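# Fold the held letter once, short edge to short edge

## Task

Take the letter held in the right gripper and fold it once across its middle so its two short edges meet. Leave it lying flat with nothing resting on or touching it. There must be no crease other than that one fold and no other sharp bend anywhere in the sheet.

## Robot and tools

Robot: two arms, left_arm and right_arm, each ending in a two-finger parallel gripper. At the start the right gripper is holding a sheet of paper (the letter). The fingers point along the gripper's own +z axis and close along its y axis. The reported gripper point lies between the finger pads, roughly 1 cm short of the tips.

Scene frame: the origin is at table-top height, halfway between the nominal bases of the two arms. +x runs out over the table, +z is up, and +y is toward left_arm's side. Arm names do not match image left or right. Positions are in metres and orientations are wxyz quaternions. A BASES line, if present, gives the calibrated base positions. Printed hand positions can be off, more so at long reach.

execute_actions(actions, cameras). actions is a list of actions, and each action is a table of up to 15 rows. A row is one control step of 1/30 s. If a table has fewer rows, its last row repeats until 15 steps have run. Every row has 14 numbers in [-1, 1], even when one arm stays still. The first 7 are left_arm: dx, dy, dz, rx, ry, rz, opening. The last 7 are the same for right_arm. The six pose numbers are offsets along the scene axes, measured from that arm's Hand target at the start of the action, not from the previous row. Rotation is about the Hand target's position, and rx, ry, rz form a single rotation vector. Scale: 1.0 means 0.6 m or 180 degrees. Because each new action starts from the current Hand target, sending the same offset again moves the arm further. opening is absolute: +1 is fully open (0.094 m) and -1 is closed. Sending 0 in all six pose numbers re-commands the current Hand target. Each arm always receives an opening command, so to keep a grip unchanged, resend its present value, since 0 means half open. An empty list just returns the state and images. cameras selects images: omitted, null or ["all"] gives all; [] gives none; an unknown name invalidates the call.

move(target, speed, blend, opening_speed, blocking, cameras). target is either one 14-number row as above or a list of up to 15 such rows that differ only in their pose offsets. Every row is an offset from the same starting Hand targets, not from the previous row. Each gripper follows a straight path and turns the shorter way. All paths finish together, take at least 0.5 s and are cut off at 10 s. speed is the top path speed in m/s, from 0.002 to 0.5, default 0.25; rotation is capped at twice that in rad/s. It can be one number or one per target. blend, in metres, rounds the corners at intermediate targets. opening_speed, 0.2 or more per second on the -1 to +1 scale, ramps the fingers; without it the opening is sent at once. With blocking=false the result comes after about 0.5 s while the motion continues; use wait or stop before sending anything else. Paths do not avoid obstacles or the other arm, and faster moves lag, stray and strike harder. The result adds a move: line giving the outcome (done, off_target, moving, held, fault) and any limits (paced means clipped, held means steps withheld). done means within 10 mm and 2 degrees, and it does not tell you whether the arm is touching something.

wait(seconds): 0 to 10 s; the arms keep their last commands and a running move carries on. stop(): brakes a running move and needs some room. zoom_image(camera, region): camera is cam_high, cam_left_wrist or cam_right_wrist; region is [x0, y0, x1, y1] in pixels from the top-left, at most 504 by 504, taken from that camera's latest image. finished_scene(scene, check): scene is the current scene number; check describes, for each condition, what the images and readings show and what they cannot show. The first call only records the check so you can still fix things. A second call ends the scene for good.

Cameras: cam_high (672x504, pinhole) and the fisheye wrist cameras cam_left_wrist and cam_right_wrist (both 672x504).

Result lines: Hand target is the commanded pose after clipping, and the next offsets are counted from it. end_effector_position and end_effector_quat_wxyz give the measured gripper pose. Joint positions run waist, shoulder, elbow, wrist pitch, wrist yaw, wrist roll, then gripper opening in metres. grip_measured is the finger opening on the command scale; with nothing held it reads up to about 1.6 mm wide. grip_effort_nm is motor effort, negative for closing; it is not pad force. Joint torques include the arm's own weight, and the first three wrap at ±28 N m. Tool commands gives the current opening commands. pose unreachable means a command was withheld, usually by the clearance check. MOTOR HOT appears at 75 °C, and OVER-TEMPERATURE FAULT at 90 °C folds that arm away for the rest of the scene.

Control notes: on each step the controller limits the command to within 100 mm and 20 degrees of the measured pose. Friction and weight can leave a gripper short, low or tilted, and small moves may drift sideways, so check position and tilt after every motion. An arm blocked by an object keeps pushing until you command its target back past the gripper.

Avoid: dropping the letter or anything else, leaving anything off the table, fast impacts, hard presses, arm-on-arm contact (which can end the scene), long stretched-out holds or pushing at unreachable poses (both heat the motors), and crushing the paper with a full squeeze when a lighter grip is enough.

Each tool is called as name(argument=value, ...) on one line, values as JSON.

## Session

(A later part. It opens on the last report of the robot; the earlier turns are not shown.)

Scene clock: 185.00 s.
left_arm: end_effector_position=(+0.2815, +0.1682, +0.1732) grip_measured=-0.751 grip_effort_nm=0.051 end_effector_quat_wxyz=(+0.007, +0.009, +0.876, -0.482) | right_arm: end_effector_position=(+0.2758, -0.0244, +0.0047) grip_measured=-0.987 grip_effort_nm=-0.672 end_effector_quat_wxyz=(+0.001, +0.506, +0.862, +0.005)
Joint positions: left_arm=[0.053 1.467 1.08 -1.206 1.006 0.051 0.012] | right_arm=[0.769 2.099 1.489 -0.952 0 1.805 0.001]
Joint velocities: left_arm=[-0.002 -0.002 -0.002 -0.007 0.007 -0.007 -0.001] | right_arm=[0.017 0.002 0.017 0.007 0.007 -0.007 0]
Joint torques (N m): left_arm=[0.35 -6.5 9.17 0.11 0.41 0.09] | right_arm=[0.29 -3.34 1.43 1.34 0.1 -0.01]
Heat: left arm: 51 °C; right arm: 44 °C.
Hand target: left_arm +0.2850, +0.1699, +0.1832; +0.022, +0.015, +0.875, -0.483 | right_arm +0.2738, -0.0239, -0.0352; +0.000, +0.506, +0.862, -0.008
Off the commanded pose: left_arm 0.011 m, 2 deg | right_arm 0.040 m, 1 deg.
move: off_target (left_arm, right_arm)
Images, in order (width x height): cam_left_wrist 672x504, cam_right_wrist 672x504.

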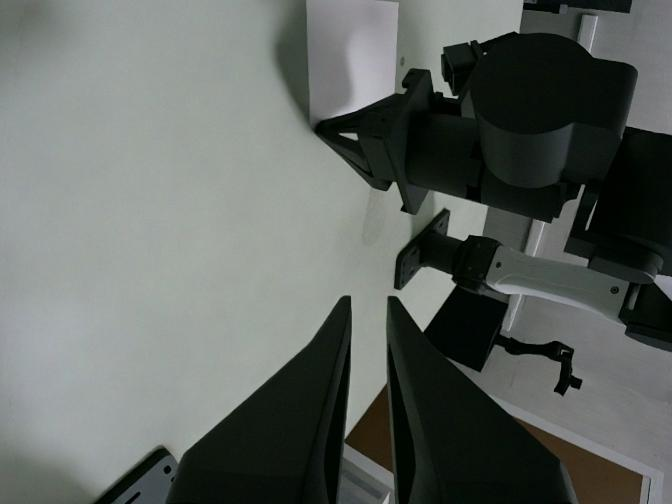

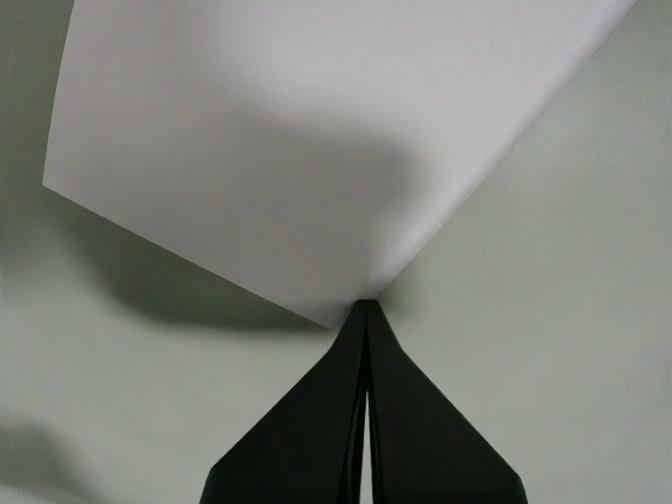

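move(target=[[0,0,0,0,0,0,-0.75,0.004,0,0.1,0,0,0,-1],[0,0,0,0,0,0,-0.75,0.004,0.015,0.0917,0,0,0,-1],[0,0,0,0,0,0,-0.75,0.001,0.013,0,0,0,0,-1],[0,0,0,0,0,0,-0.75,0.005,0.013,0.12,0,0,0,-1],[0,0,0,0,0,0,-0.75,0.03,-0.12,0.25,0,0,0,-1]], speed=[0.07,0.07,0.07,0.07,0.2])

zoom_image(camera="cam_left_wrist", region=[270, 0, 430, 160])

zoom_image(camera="cam_high", region=[240, 270, 340, 350])

zoom_image(camera="cam_right_wrist", region=[100, 50, 500, 400])

Scene clock: 189.47 s.
left_arm: end_effector_position=(+0.2815, +0.1682, +0.1732) grip_measured=-0.751 grip_effort_nm=0.056 end_effector_quat_wxyz=(+0.007, +0.009, +0.876, -0.482) | right_arm: end_effector_position=(+0.2890, -0.0968, +0.0989) grip_measured=-0.987 grip_effort_nm=-0.672 end_effector_quat_wxyz=(-0.012, +0.509, +0.861, -0.026)
Joint positions: left_arm=[0.053 1.467 1.08 -1.206 1.006 0.051 0.012] | right_arm=[0.595 1.955 1.66 -1.333 0.003 1.637 0.001]
Joint velocities: left_arm=[0.002 -0.022 -0.002 0.022 -0.022 0.022 0] | right_arm=[0.002 -0.002 -0.002 0.022 0.007 -0.022 -0.001]
Joint torques (N m): left_arm=[0.38 -6.54 9.14 0.11 0.41 0.08] | right_arm=[-0.39 -10.04 9.95 0.11 0.12 -0.14]
Heat: left arm: 51 °C; right arm: 45 °C.
Hand target: left_arm +0.2850, +0.1699, +0.1832; +0.022, +0.015, +0.875, -0.483 | right_arm +0.2935, -0.0945, +0.1148; -0.001, +0.506, +0.862, -0.008
Off the commanded pose: left_arm 0.011 m, 2 deg | right_arm 0.016 m, 2 deg.
move: off_target (left_arm, right_arm)

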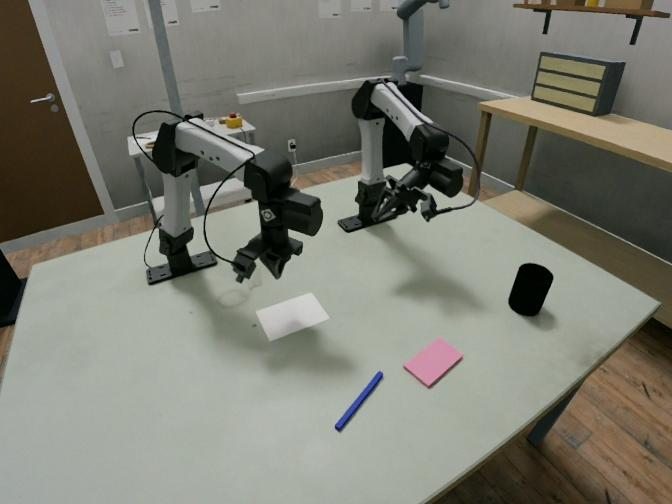

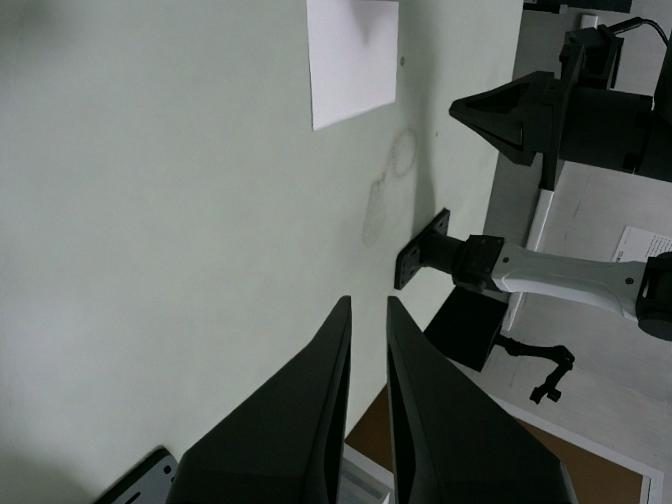

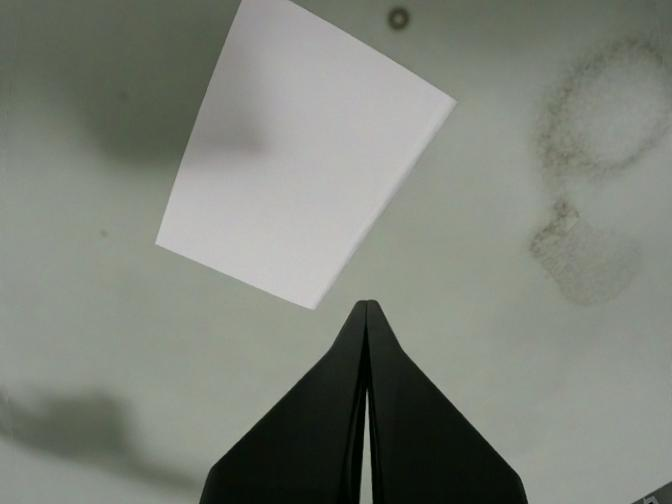

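Scaled by 3.150 from the camera's 672x504 image, which has a finer 960x720 frame.

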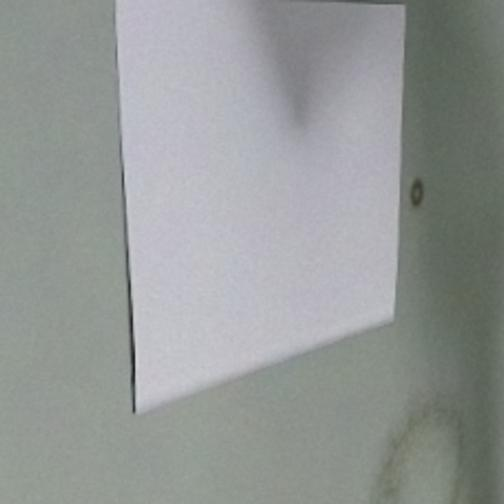

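Scaled by 5.040.

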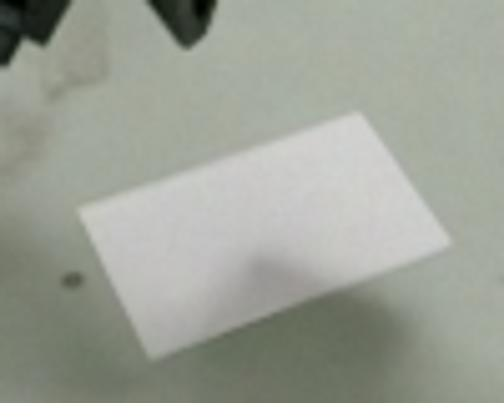

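Scaled by 1.260 from the camera's 672x504 image, which has a finer 960x720 frame.

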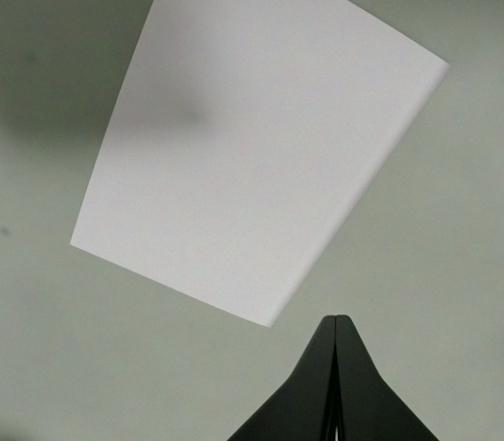

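execute_actions(actions=[])

zoom_image(camera="cam_right_wrist", region=[150, 150, 550, 504])

zoom_image(camera="cam_left_wrist", region=[250, 0, 450, 150])

Scene clock: 190.07 s.
left_arm: end_effector_position=(+0.2815, +0.1682, +0.1732) grip_measured=-0.751 grip_effort_nm=0.051 end_effector_quat_wxyz=(+0.007, +0.009, +0.876, -0.482) | right_arm: end_effector_position=(+0.2889, -0.0970, +0.0989) grip_measured=-0.987 grip_effort_nm=-0.672 end_effector_quat_wxyz=(-0.012, +0.508, +0.861, -0.027)
Joint positions: left_arm=[0.053 1.467 1.08 -1.206 1.006 0.051 0.012] | right_arm=[0.595 1.955 1.66 -1.334 0.003 1.636 0.001]
Joint velocities: left_arm=[0.017 -0.002 -0.007 0.007 0.051 0.007 0] | right_arm=[-0.027 -0.007 -0.002 0.095 0.007 -0.037 0]
Joint torques (N m): left_arm=[0.32 -6.57 9.16 0.1 0.41 0.08] | right_arm=[-0.28 -10.1 9.85 0.07 0.08 -0.15]
Heat: left arm: 51 °C; right arm: 45 °C.
Hand target: left_arm +0.2850, +0.1699, +0.1832; +0.022, +0.015, +0.875, -0.483 | right_arm +0.2935, -0.0945, +0.1148; -0.001, +0.506, +0.862, -0.008
Tool commands: left_gripper/opening=-0.75 right_gripper/opening=-1.0
Off the commanded pose: left_arm 0.011 m, 2 deg | right_arm 0.016 m, 3 deg.

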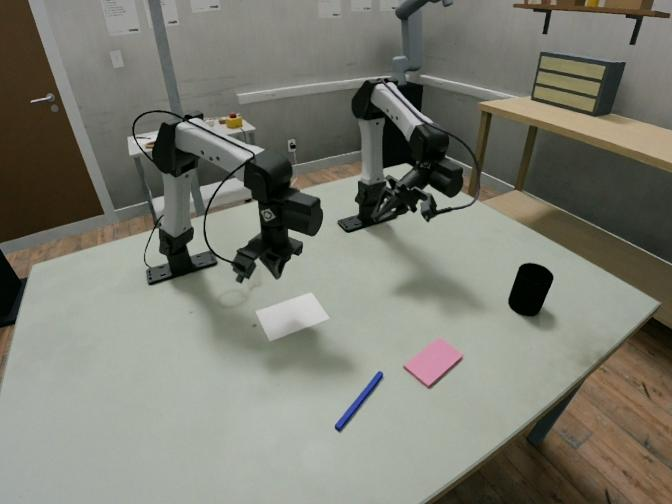

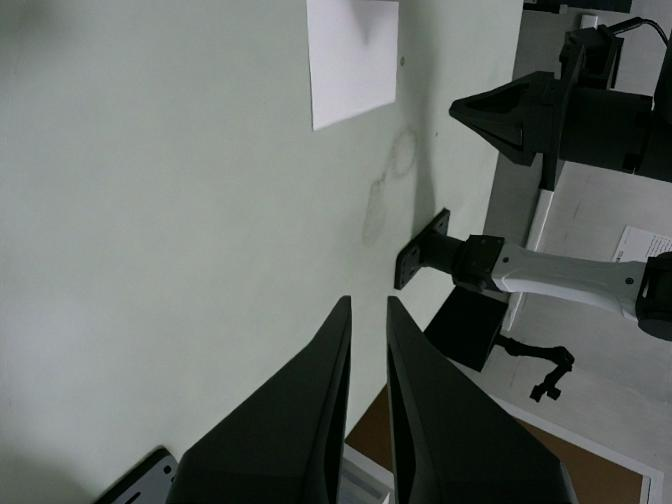

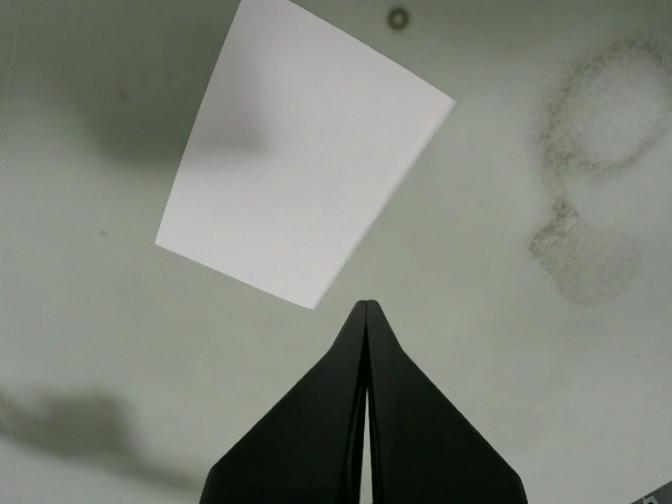

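Scaled by 1.260 from the camera's 672x504 image, which has a finer 960x720 frame.

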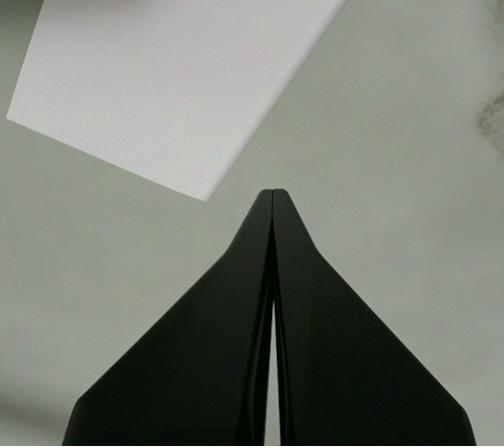

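Scaled by 2.520 from the camera's 672x504 image, which has a finer 960x720 frame.

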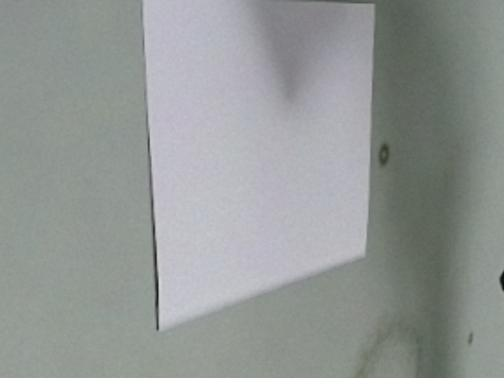

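move(target=[0,0,0,0,0,0,-0.75,-0.03,-0.0758,-0.15,0,0,0,-1], speed=0.12, cameras=["cam_right_wrist","cam_left_wrist"])

zoom_image(camera="cam_right_wrist", region=[200, 150, 500, 360])

Scene clock: 191.97 s.
left_arm: end_effector_position=(+0.2815, +0.1682, +0.1732) grip_measured=-0.751 grip_effort_nm=0.051 end_effector_quat_wxyz=(+0.007, +0.009, +0.876, -0.482) | right_arm: end_effector_position=(+0.2728, -0.1396, +0.0179) grip_measured=-0.987 grip_effort_nm=-0.662 end_effector_quat_wxyz=(-0.011, +0.506, +0.862, -0.020)
Joint positions: left_arm=[0.053 1.467 1.08 -1.206 1.006 0.051 0.012] | right_arm=[0.51 1.885 1.232 -0.965 0.003 1.546 0.001]
Joint velocities: left_arm=[0.017 -0.002 -0.007 -0.007 -0.066 -0.022 0] | right_arm=[-0.007 0.007 0.007 -0.007 -0.007 -0.037 -0.001]
Joint torques (N m): left_arm=[0.36 -6.53 9.14 0.11 0.42 0.08] | right_arm=[-0.99 -9.85 5.34 0.41 0.1 -0.2]
Heat: left arm: 51 °C; right arm: 45 °C.
Hand target: left_arm +0.2850, +0.1699, +0.1832; +0.022, +0.015, +0.875, -0.483 | right_arm +0.2754, -0.1408, +0.0252; -0.001, +0.506, +0.862, -0.007
Off the commanded pose: left_arm 0.011 m, 2 deg | right_arm 0.007 m, 2 deg.
move: off_target (left_arm)
Images, in order (width x height): cam_left_wrist 672x504, cam_right_wrist 672x504.

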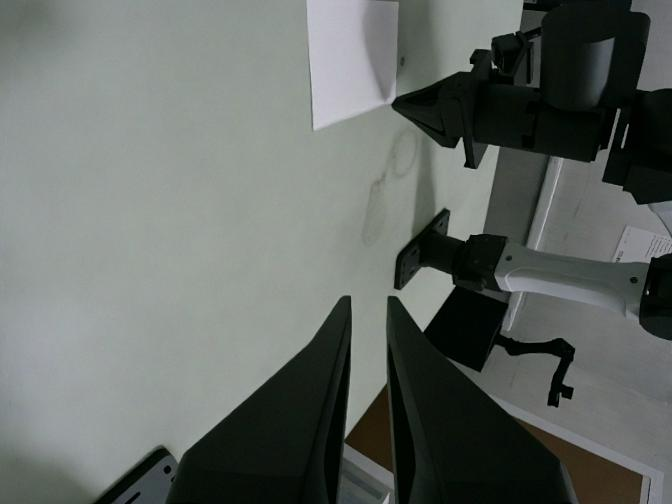

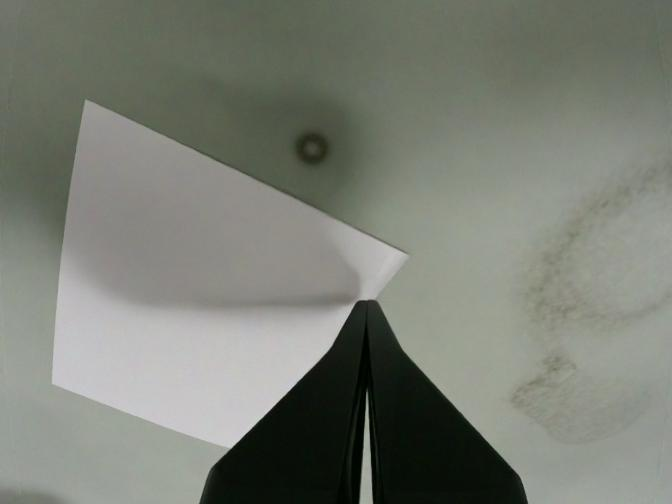

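Scaled by 1.680 from the camera's 672x504 image, which has a finer 960x720 frame.

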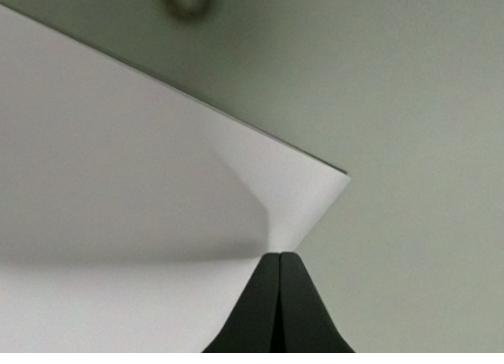

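move(target=[[0,0,0,0,0,0,-0.75,-0.0073,-0.0137,-0.01,0,0,0,-1],[0,0,0,0,0,0,-0.75,-0.0073,-0.0137,-0.1,0,0,0,-1],[0,0,0,0,0,0,-0.75,-0.0073,-0.0137,-0.008,0,0,0,-1],[0,0,0,0,0,0,-0.75,-0.0073,0.003,-0.008,0,0,0,-1],[0,0,0,0,0,0,-0.75,-0.0073,0.003,-0.1,0,0,0,-1],[0,0,0,0,0,0,-0.75,-0.0073,0.003,-0.008,0,0,0,-1],[0,0,0,0,0,0,-0.75,-0.0073,0.0197,-0.008,0,0,0,-1],[0,0,0,0,0,0,-0.75,-0.0073,0.0197,-0.1,0,0,0,-1],[0,0,0,0,0,0,-0.75,-0.0073,0.0197,0.0,0,0,0,-1]], speed=0.08, cameras=["cam_right_wrist","cam_left_wrist"])

zoom_image(camera="cam_right_wrist", region=[200, 150, 500, 360])

Scene clock: 197.87 s.
left_arm: end_effector_position=(+0.2815, +0.1682, +0.1732) grip_measured=-0.751 grip_effort_nm=0.051 end_effector_quat_wxyz=(+0.007, +0.009, +0.876, -0.482) | right_arm: end_effector_position=(+0.2635, -0.1343, +0.0136) grip_measured=-0.987 grip_effort_nm=-0.676 end_effector_quat_wxyz=(-0.011, +0.505, +0.863, -0.021)
Joint positions: left_arm=[0.053 1.467 1.08 -1.206 1.006 0.051 0.012] | right_arm=[0.538 1.873 1.198 -0.943 0.003 1.573 0.001]
Joint velocities: left_arm=[-0.007 -0.012 0.027 0.007 -0.066 -0.066 -0.001] | right_arm=[-0.007 -0.007 -0.007 0.037 -0.007 -0.007 -0.002]
Joint torques (N m): left_arm=[0.34 -6.52 9.17 0.1 0.42 0.09] | right_arm=[0.06 -8.68 9.42 0.12 0.11 -0.02]
Heat: left arm: 51 °C; right arm: 45 °C.
Hand target: left_arm +0.2850, +0.1699, +0.1832; +0.022, +0.015, +0.875, -0.483 | right_arm +0.2709, -0.1292, +0.0251; -0.001, +0.506, +0.862, -0.007
Off the commanded pose: left_arm 0.011 m, 2 deg | right_arm 0.015 m, 2 deg.
move: off_target (left_arm, right_arm)
Images, in order (width x height): cam_left_wrist 672x504, cam_right_wrist 672x504.

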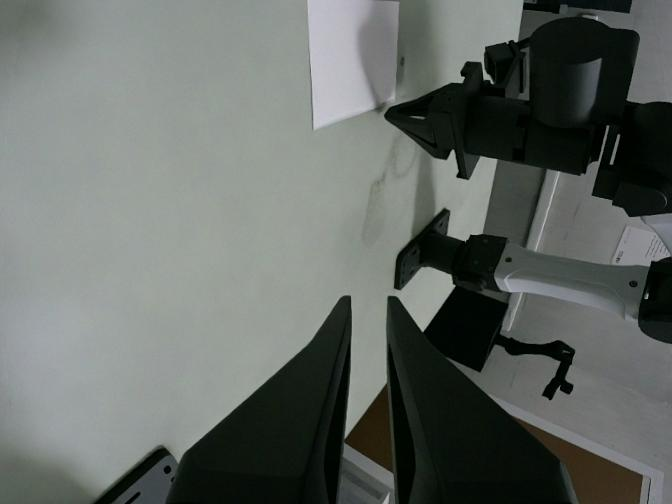

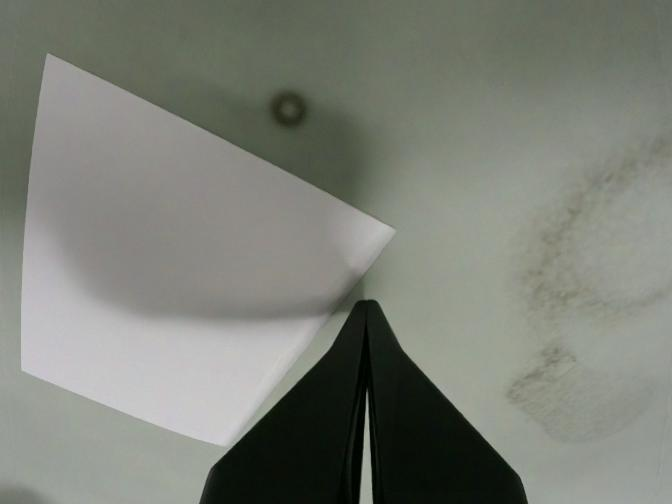

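Scaled by 1.680 from the camera's 672x504 image, which has a finer 960x720 frame.

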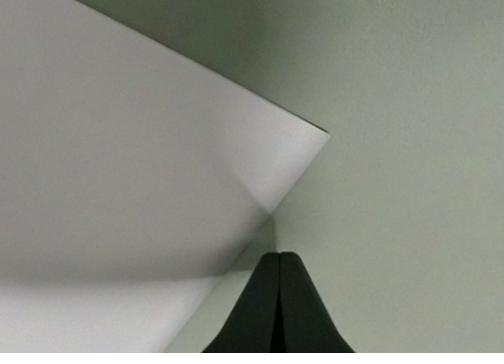

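move(target=[[0,0,0,0,0,0,-0.75,0.008,0.0287,-0.0,0,0,0,-1],[0,0,0,0,0,0,-0.75,0.008,0.0287,-0.1,0,0,0,-1],[0,0,0,0,0,0,-0.75,0.008,0.0287,-0.008,0,0,0,-1],[0,0,0,0,0,0,-0.75,0.008,0.052,-0.008,0,0,0,-1],[0,0,0,0,0,0,-0.75,0.008,0.052,-0.1,0,0,0,-1],[0,0,0,0,0,0,-0.75,0.008,0.052,-0.008,0,0,0,-1],[0,0,0,0,0,0,-0.75,0.008,0.0753,-0.008,0,0,0,-1],[0,0,0,0,0,0,-0.75,0.008,0.0753,-0.1,0,0,0,-1],[0,0,0,0,0,0,-0.75,0.008,0.0753,0.0,0,0,0,-1]], speed=0.08, cameras=["cam_right_wrist","cam_left_wrist"])

zoom_image(camera="cam_right_wrist", region=[200, 150, 500, 360])

Scene clock: 203.87 s.
left_arm: end_effector_position=(+0.2815, +0.1682, +0.1732) grip_measured=-0.751 grip_effort_nm=0.046 end_effector_quat_wxyz=(+0.007, +0.009, +0.876, -0.482) | right_arm: end_effector_position=(+0.2688, -0.0894, +0.0142) grip_measured=-0.988 grip_effort_nm=-0.676 end_effector_quat_wxyz=(-0.008, +0.505, +0.863, -0.021)
Joint positions: left_arm=[0.053 1.467 1.08 -1.206 1.006 0.051 0.012] | right_arm=[0.645 1.968 1.333 -0.98 0.003 1.678 0.001]
Joint velocities: left_arm=[-0.007 0.012 0.007 -0.037 0.022 -0.051 -0.001] | right_arm=[0.007 0.012 0.007 -0.007 -0.007 -0.037 -0.001]
Joint torques (N m): left_arm=[0.38 -6.52 9.13 0.11 0.42 0.07] | right_arm=[-0.18 -8.84 9.5 0.11 0.08 -0.03]
Heat: left arm: 51 °C; right arm: 45 °C.
Hand target: left_arm +0.2850, +0.1699, +0.1832; +0.022, +0.015, +0.875, -0.483 | right_arm +0.2752, -0.0839, +0.0249; -0.001, +0.506, +0.862, -0.008
Off the commanded pose: left_arm 0.011 m, 2 deg | right_arm 0.014 m, 2 deg.
move: off_target (left_arm, right_arm)
Images, in order (width x height): cam_left_wrist 672x504, cam_right_wrist 672x504.

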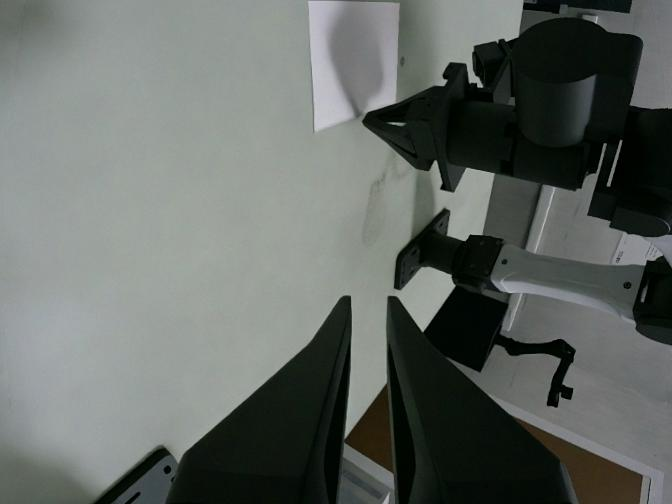

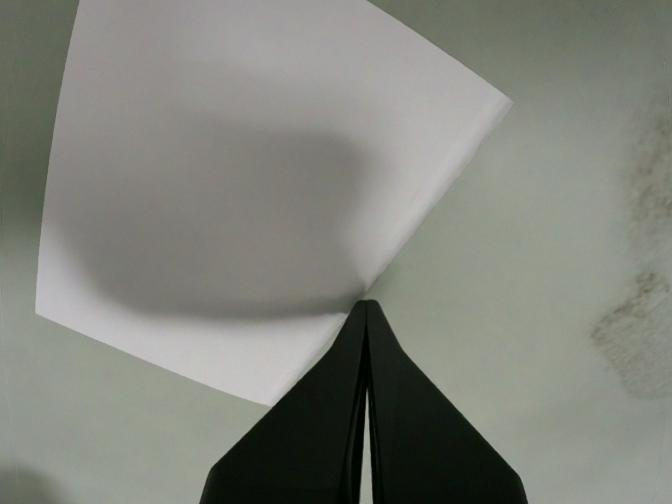

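Scaled by 1.680 from the camera's 672x504 image, which has a finer 960x720 frame.

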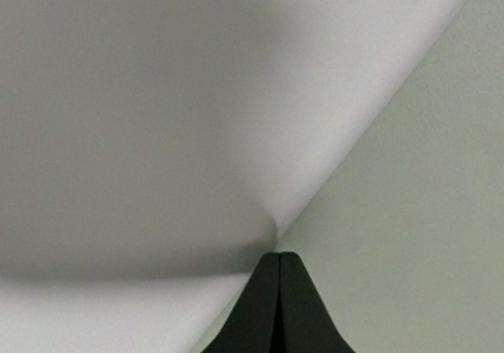

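move(target=[[0,0,0,0,0,0,-0.75,0,0,0.05,0,0,0,-1],[0,0,0,0,0,0,-0.75,-0.053,-0.172,0.04,0.19,0.0509,-0.1614,-1]], speed=0.15, cameras=["cam_right_wrist","cam_high"])

zoom_image(camera="cam_right_wrist", region=[150, 0, 650, 380])

Scene clock: 207.60 s.
left_arm: end_effector_position=(+0.2815, +0.1682, +0.1732) grip_measured=-0.751 grip_effort_nm=0.046 end_effector_quat_wxyz=(+0.007, +0.009, +0.876, -0.482) | right_arm: end_effector_position=(+0.2439, -0.1870, +0.0455) grip_measured=-0.987 grip_effort_nm=-0.672 end_effector_quat_wxyz=(-0.228, +0.682, +0.669, +0.191)
Joint positions: left_arm=[0.053 1.467 1.08 -1.206 1.006 0.051 0.012] | right_arm=[0.042 1.656 0.939 -0.897 -0.603 1.593 0.001]
Joint velocities: left_arm=[-0.027 0.017 0.007 0.051 -0.022 0.007 0] | right_arm=[-0.017 0.007 -0.012 0.066 0.007 -0.007 0]
Joint torques (N m): left_arm=[0.35 -6.54 9.21 0.1 0.41 0.08] | right_arm=[-0.83 -7.49 5.38 0.32 -0.25 -0.22]
Heat: left arm: 51 °C; right arm: 45 °C.
Hand target: left_arm +0.2850, +0.1699, +0.1832; +0.022, +0.015, +0.875, -0.483 | right_arm +0.2446, -0.1871, +0.0498; -0.221, +0.678, +0.671, +0.203
Off the commanded pose: left_arm 0.011 m, 2 deg | right_arm 0.004 m, 2 deg.
move: off_target (left_arm)
Images, in order (width x height): cam_high 672x504, cam_right_wrist 672x504.

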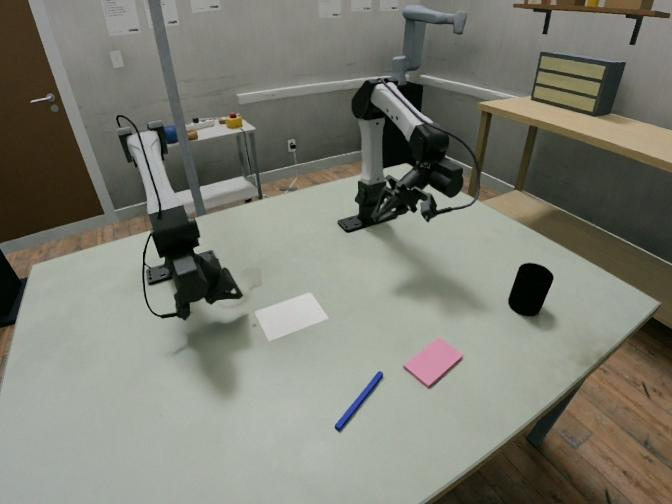

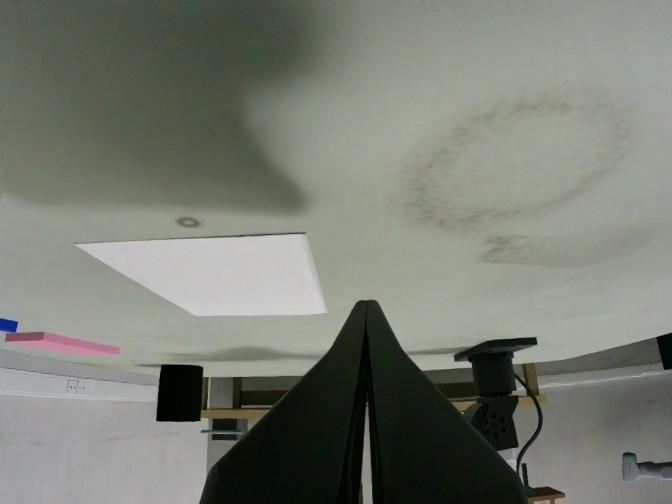

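Scaled by 1.008 from the camera's 672x504 image, which has a finer 960x720 frame.

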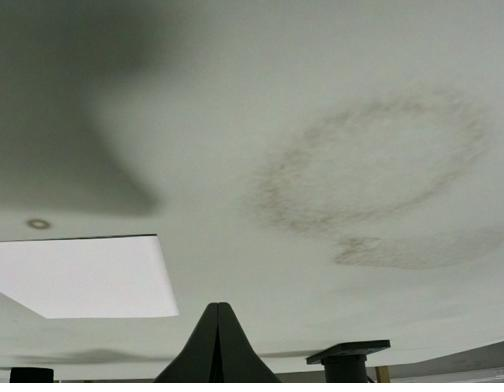

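zoom_image(camera="cam_right_wrist", region=[60, 210, 340, 330])

zoom_image(camera="cam_right_wrist", region=[240, 215, 340, 275])

Scaled by 1.800 from the camera's 672x504 image, which has a finer 960x720 frame.

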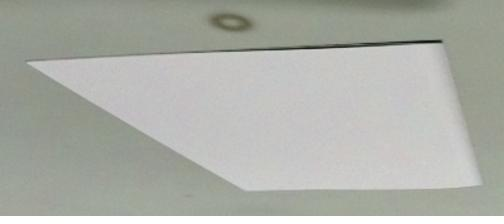

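Scaled by 5.040 from the camera's 672x504 image, which has a finer 960x720 frame.

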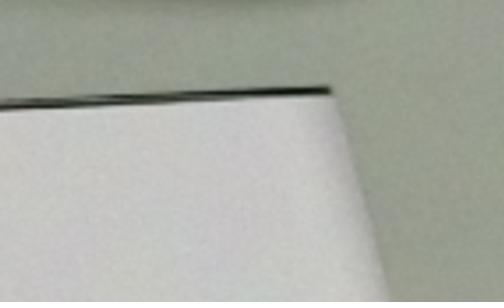

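move(target=[0,0,0,0,0,0,-0.75,-0.08,-0.1,0.12,0,0,0,-1], speed=0.2)

zoom_image(camera="cam_high", region=[235, 270, 355, 360])

zoom_image(camera="cam_left_wrist", region=[280, 0, 430, 140])

Scene clock: 209.83 s.
left_arm: end_effector_position=(+0.2815, +0.1682, +0.1732) grip_measured=-0.751 grip_effort_nm=0.046 end_effector_quat_wxyz=(+0.007, +0.009, +0.876, -0.482) | right_arm: end_effector_position=(+0.1926, -0.2438, +0.1138) grip_measured=-0.987 grip_effort_nm=-0.676 end_effector_quat_wxyz=(-0.235, +0.679, +0.666, +0.199)
Joint positions: left_arm=[0.053 1.467 1.08 -1.206 1.006 0.051 0.012] | right_arm=[-0.231 1.453 1.011 -1.36 -0.588 1.263 0.001]
Joint velocities: left_arm=[-0.007 -0.012 -0.007 0.037 -0.051 -0.051 0.001] | right_arm=[-0.007 -0.002 0.007 -0.037 0.007 -0.051 -0.001]
Joint torques (N m): left_arm=[0.34 -6.52 9.14 0.1 0.41 0.08] | right_arm=[-0.9 -4.78 9.66 -0.3 -0.17 -0.12]
Heat: left arm: 51 °C; right arm: 45 °C.
Hand target: left_arm +0.2850, +0.1699, +0.1832; +0.022, +0.015, +0.875, -0.483 | right_arm +0.1976, -0.2475, +0.1217; -0.221, +0.678, +0.671, +0.205
Off the commanded pose: left_arm 0.011 m, 2 deg | right_arm 0.010 m, 2 deg.
move: off_target (left_arm)

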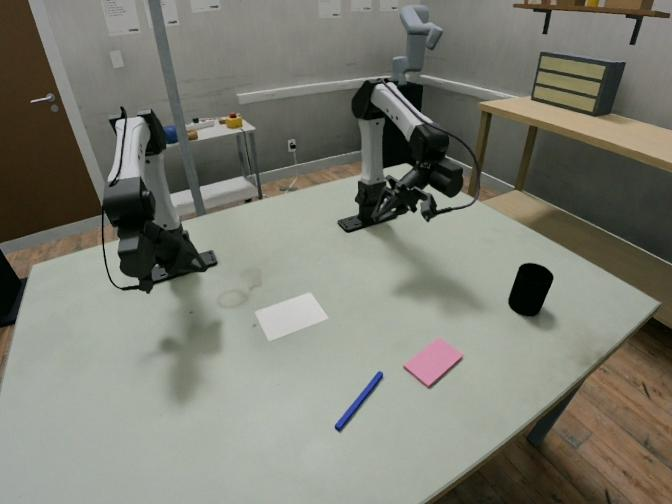

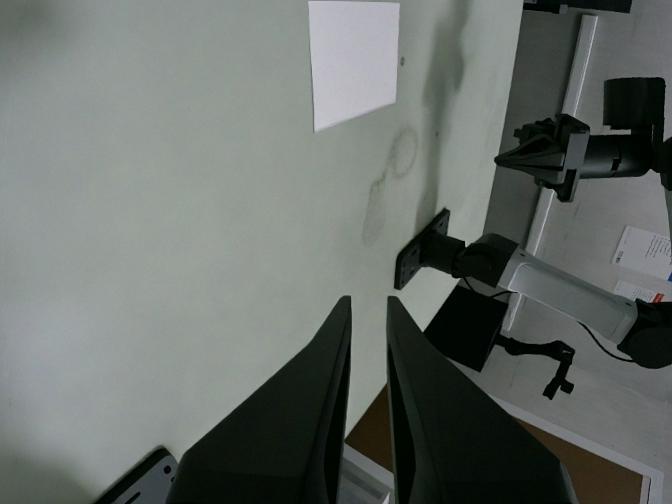

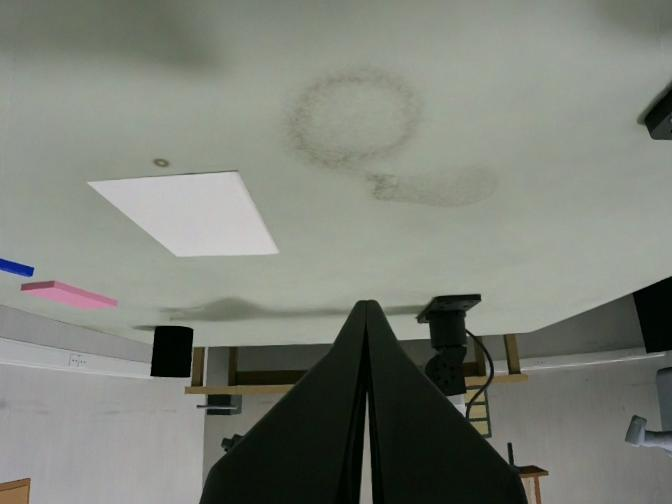

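Scaled by 4.200.

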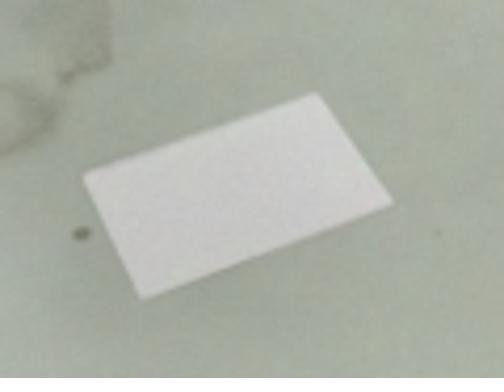

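Scaled by 3.360 from the camera's 672x504 image, which has a finer 960x720 frame.

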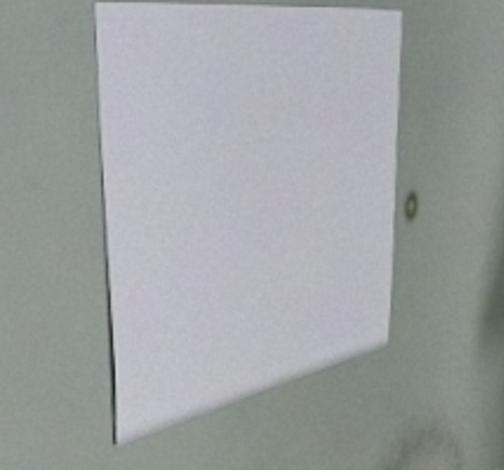

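finished_scene(scene=1, check="Letter lies folded in half; grazing right-wrist view shows layers closed (<1 mm gap at fold), short edges coincide in cam_high and left wrist zooms, no other bend visible. Both arms are clear, nothing on or against it. The alignment underneath cannot be seen exactly, and a slightly rounded fold band remains; no other creases seen. All table objects still on the table.")

This call ended nothing. Check each condition that your pictures could not show: look closer or test it, and mend what is not met. Then call finished_scene again.

finished_scene(scene=1, check="Checked again: folded, flat, closed, short edges coincide in all views, nothing touching, no extra creases visible; objects on the table.")

The scene is finished: the task was done.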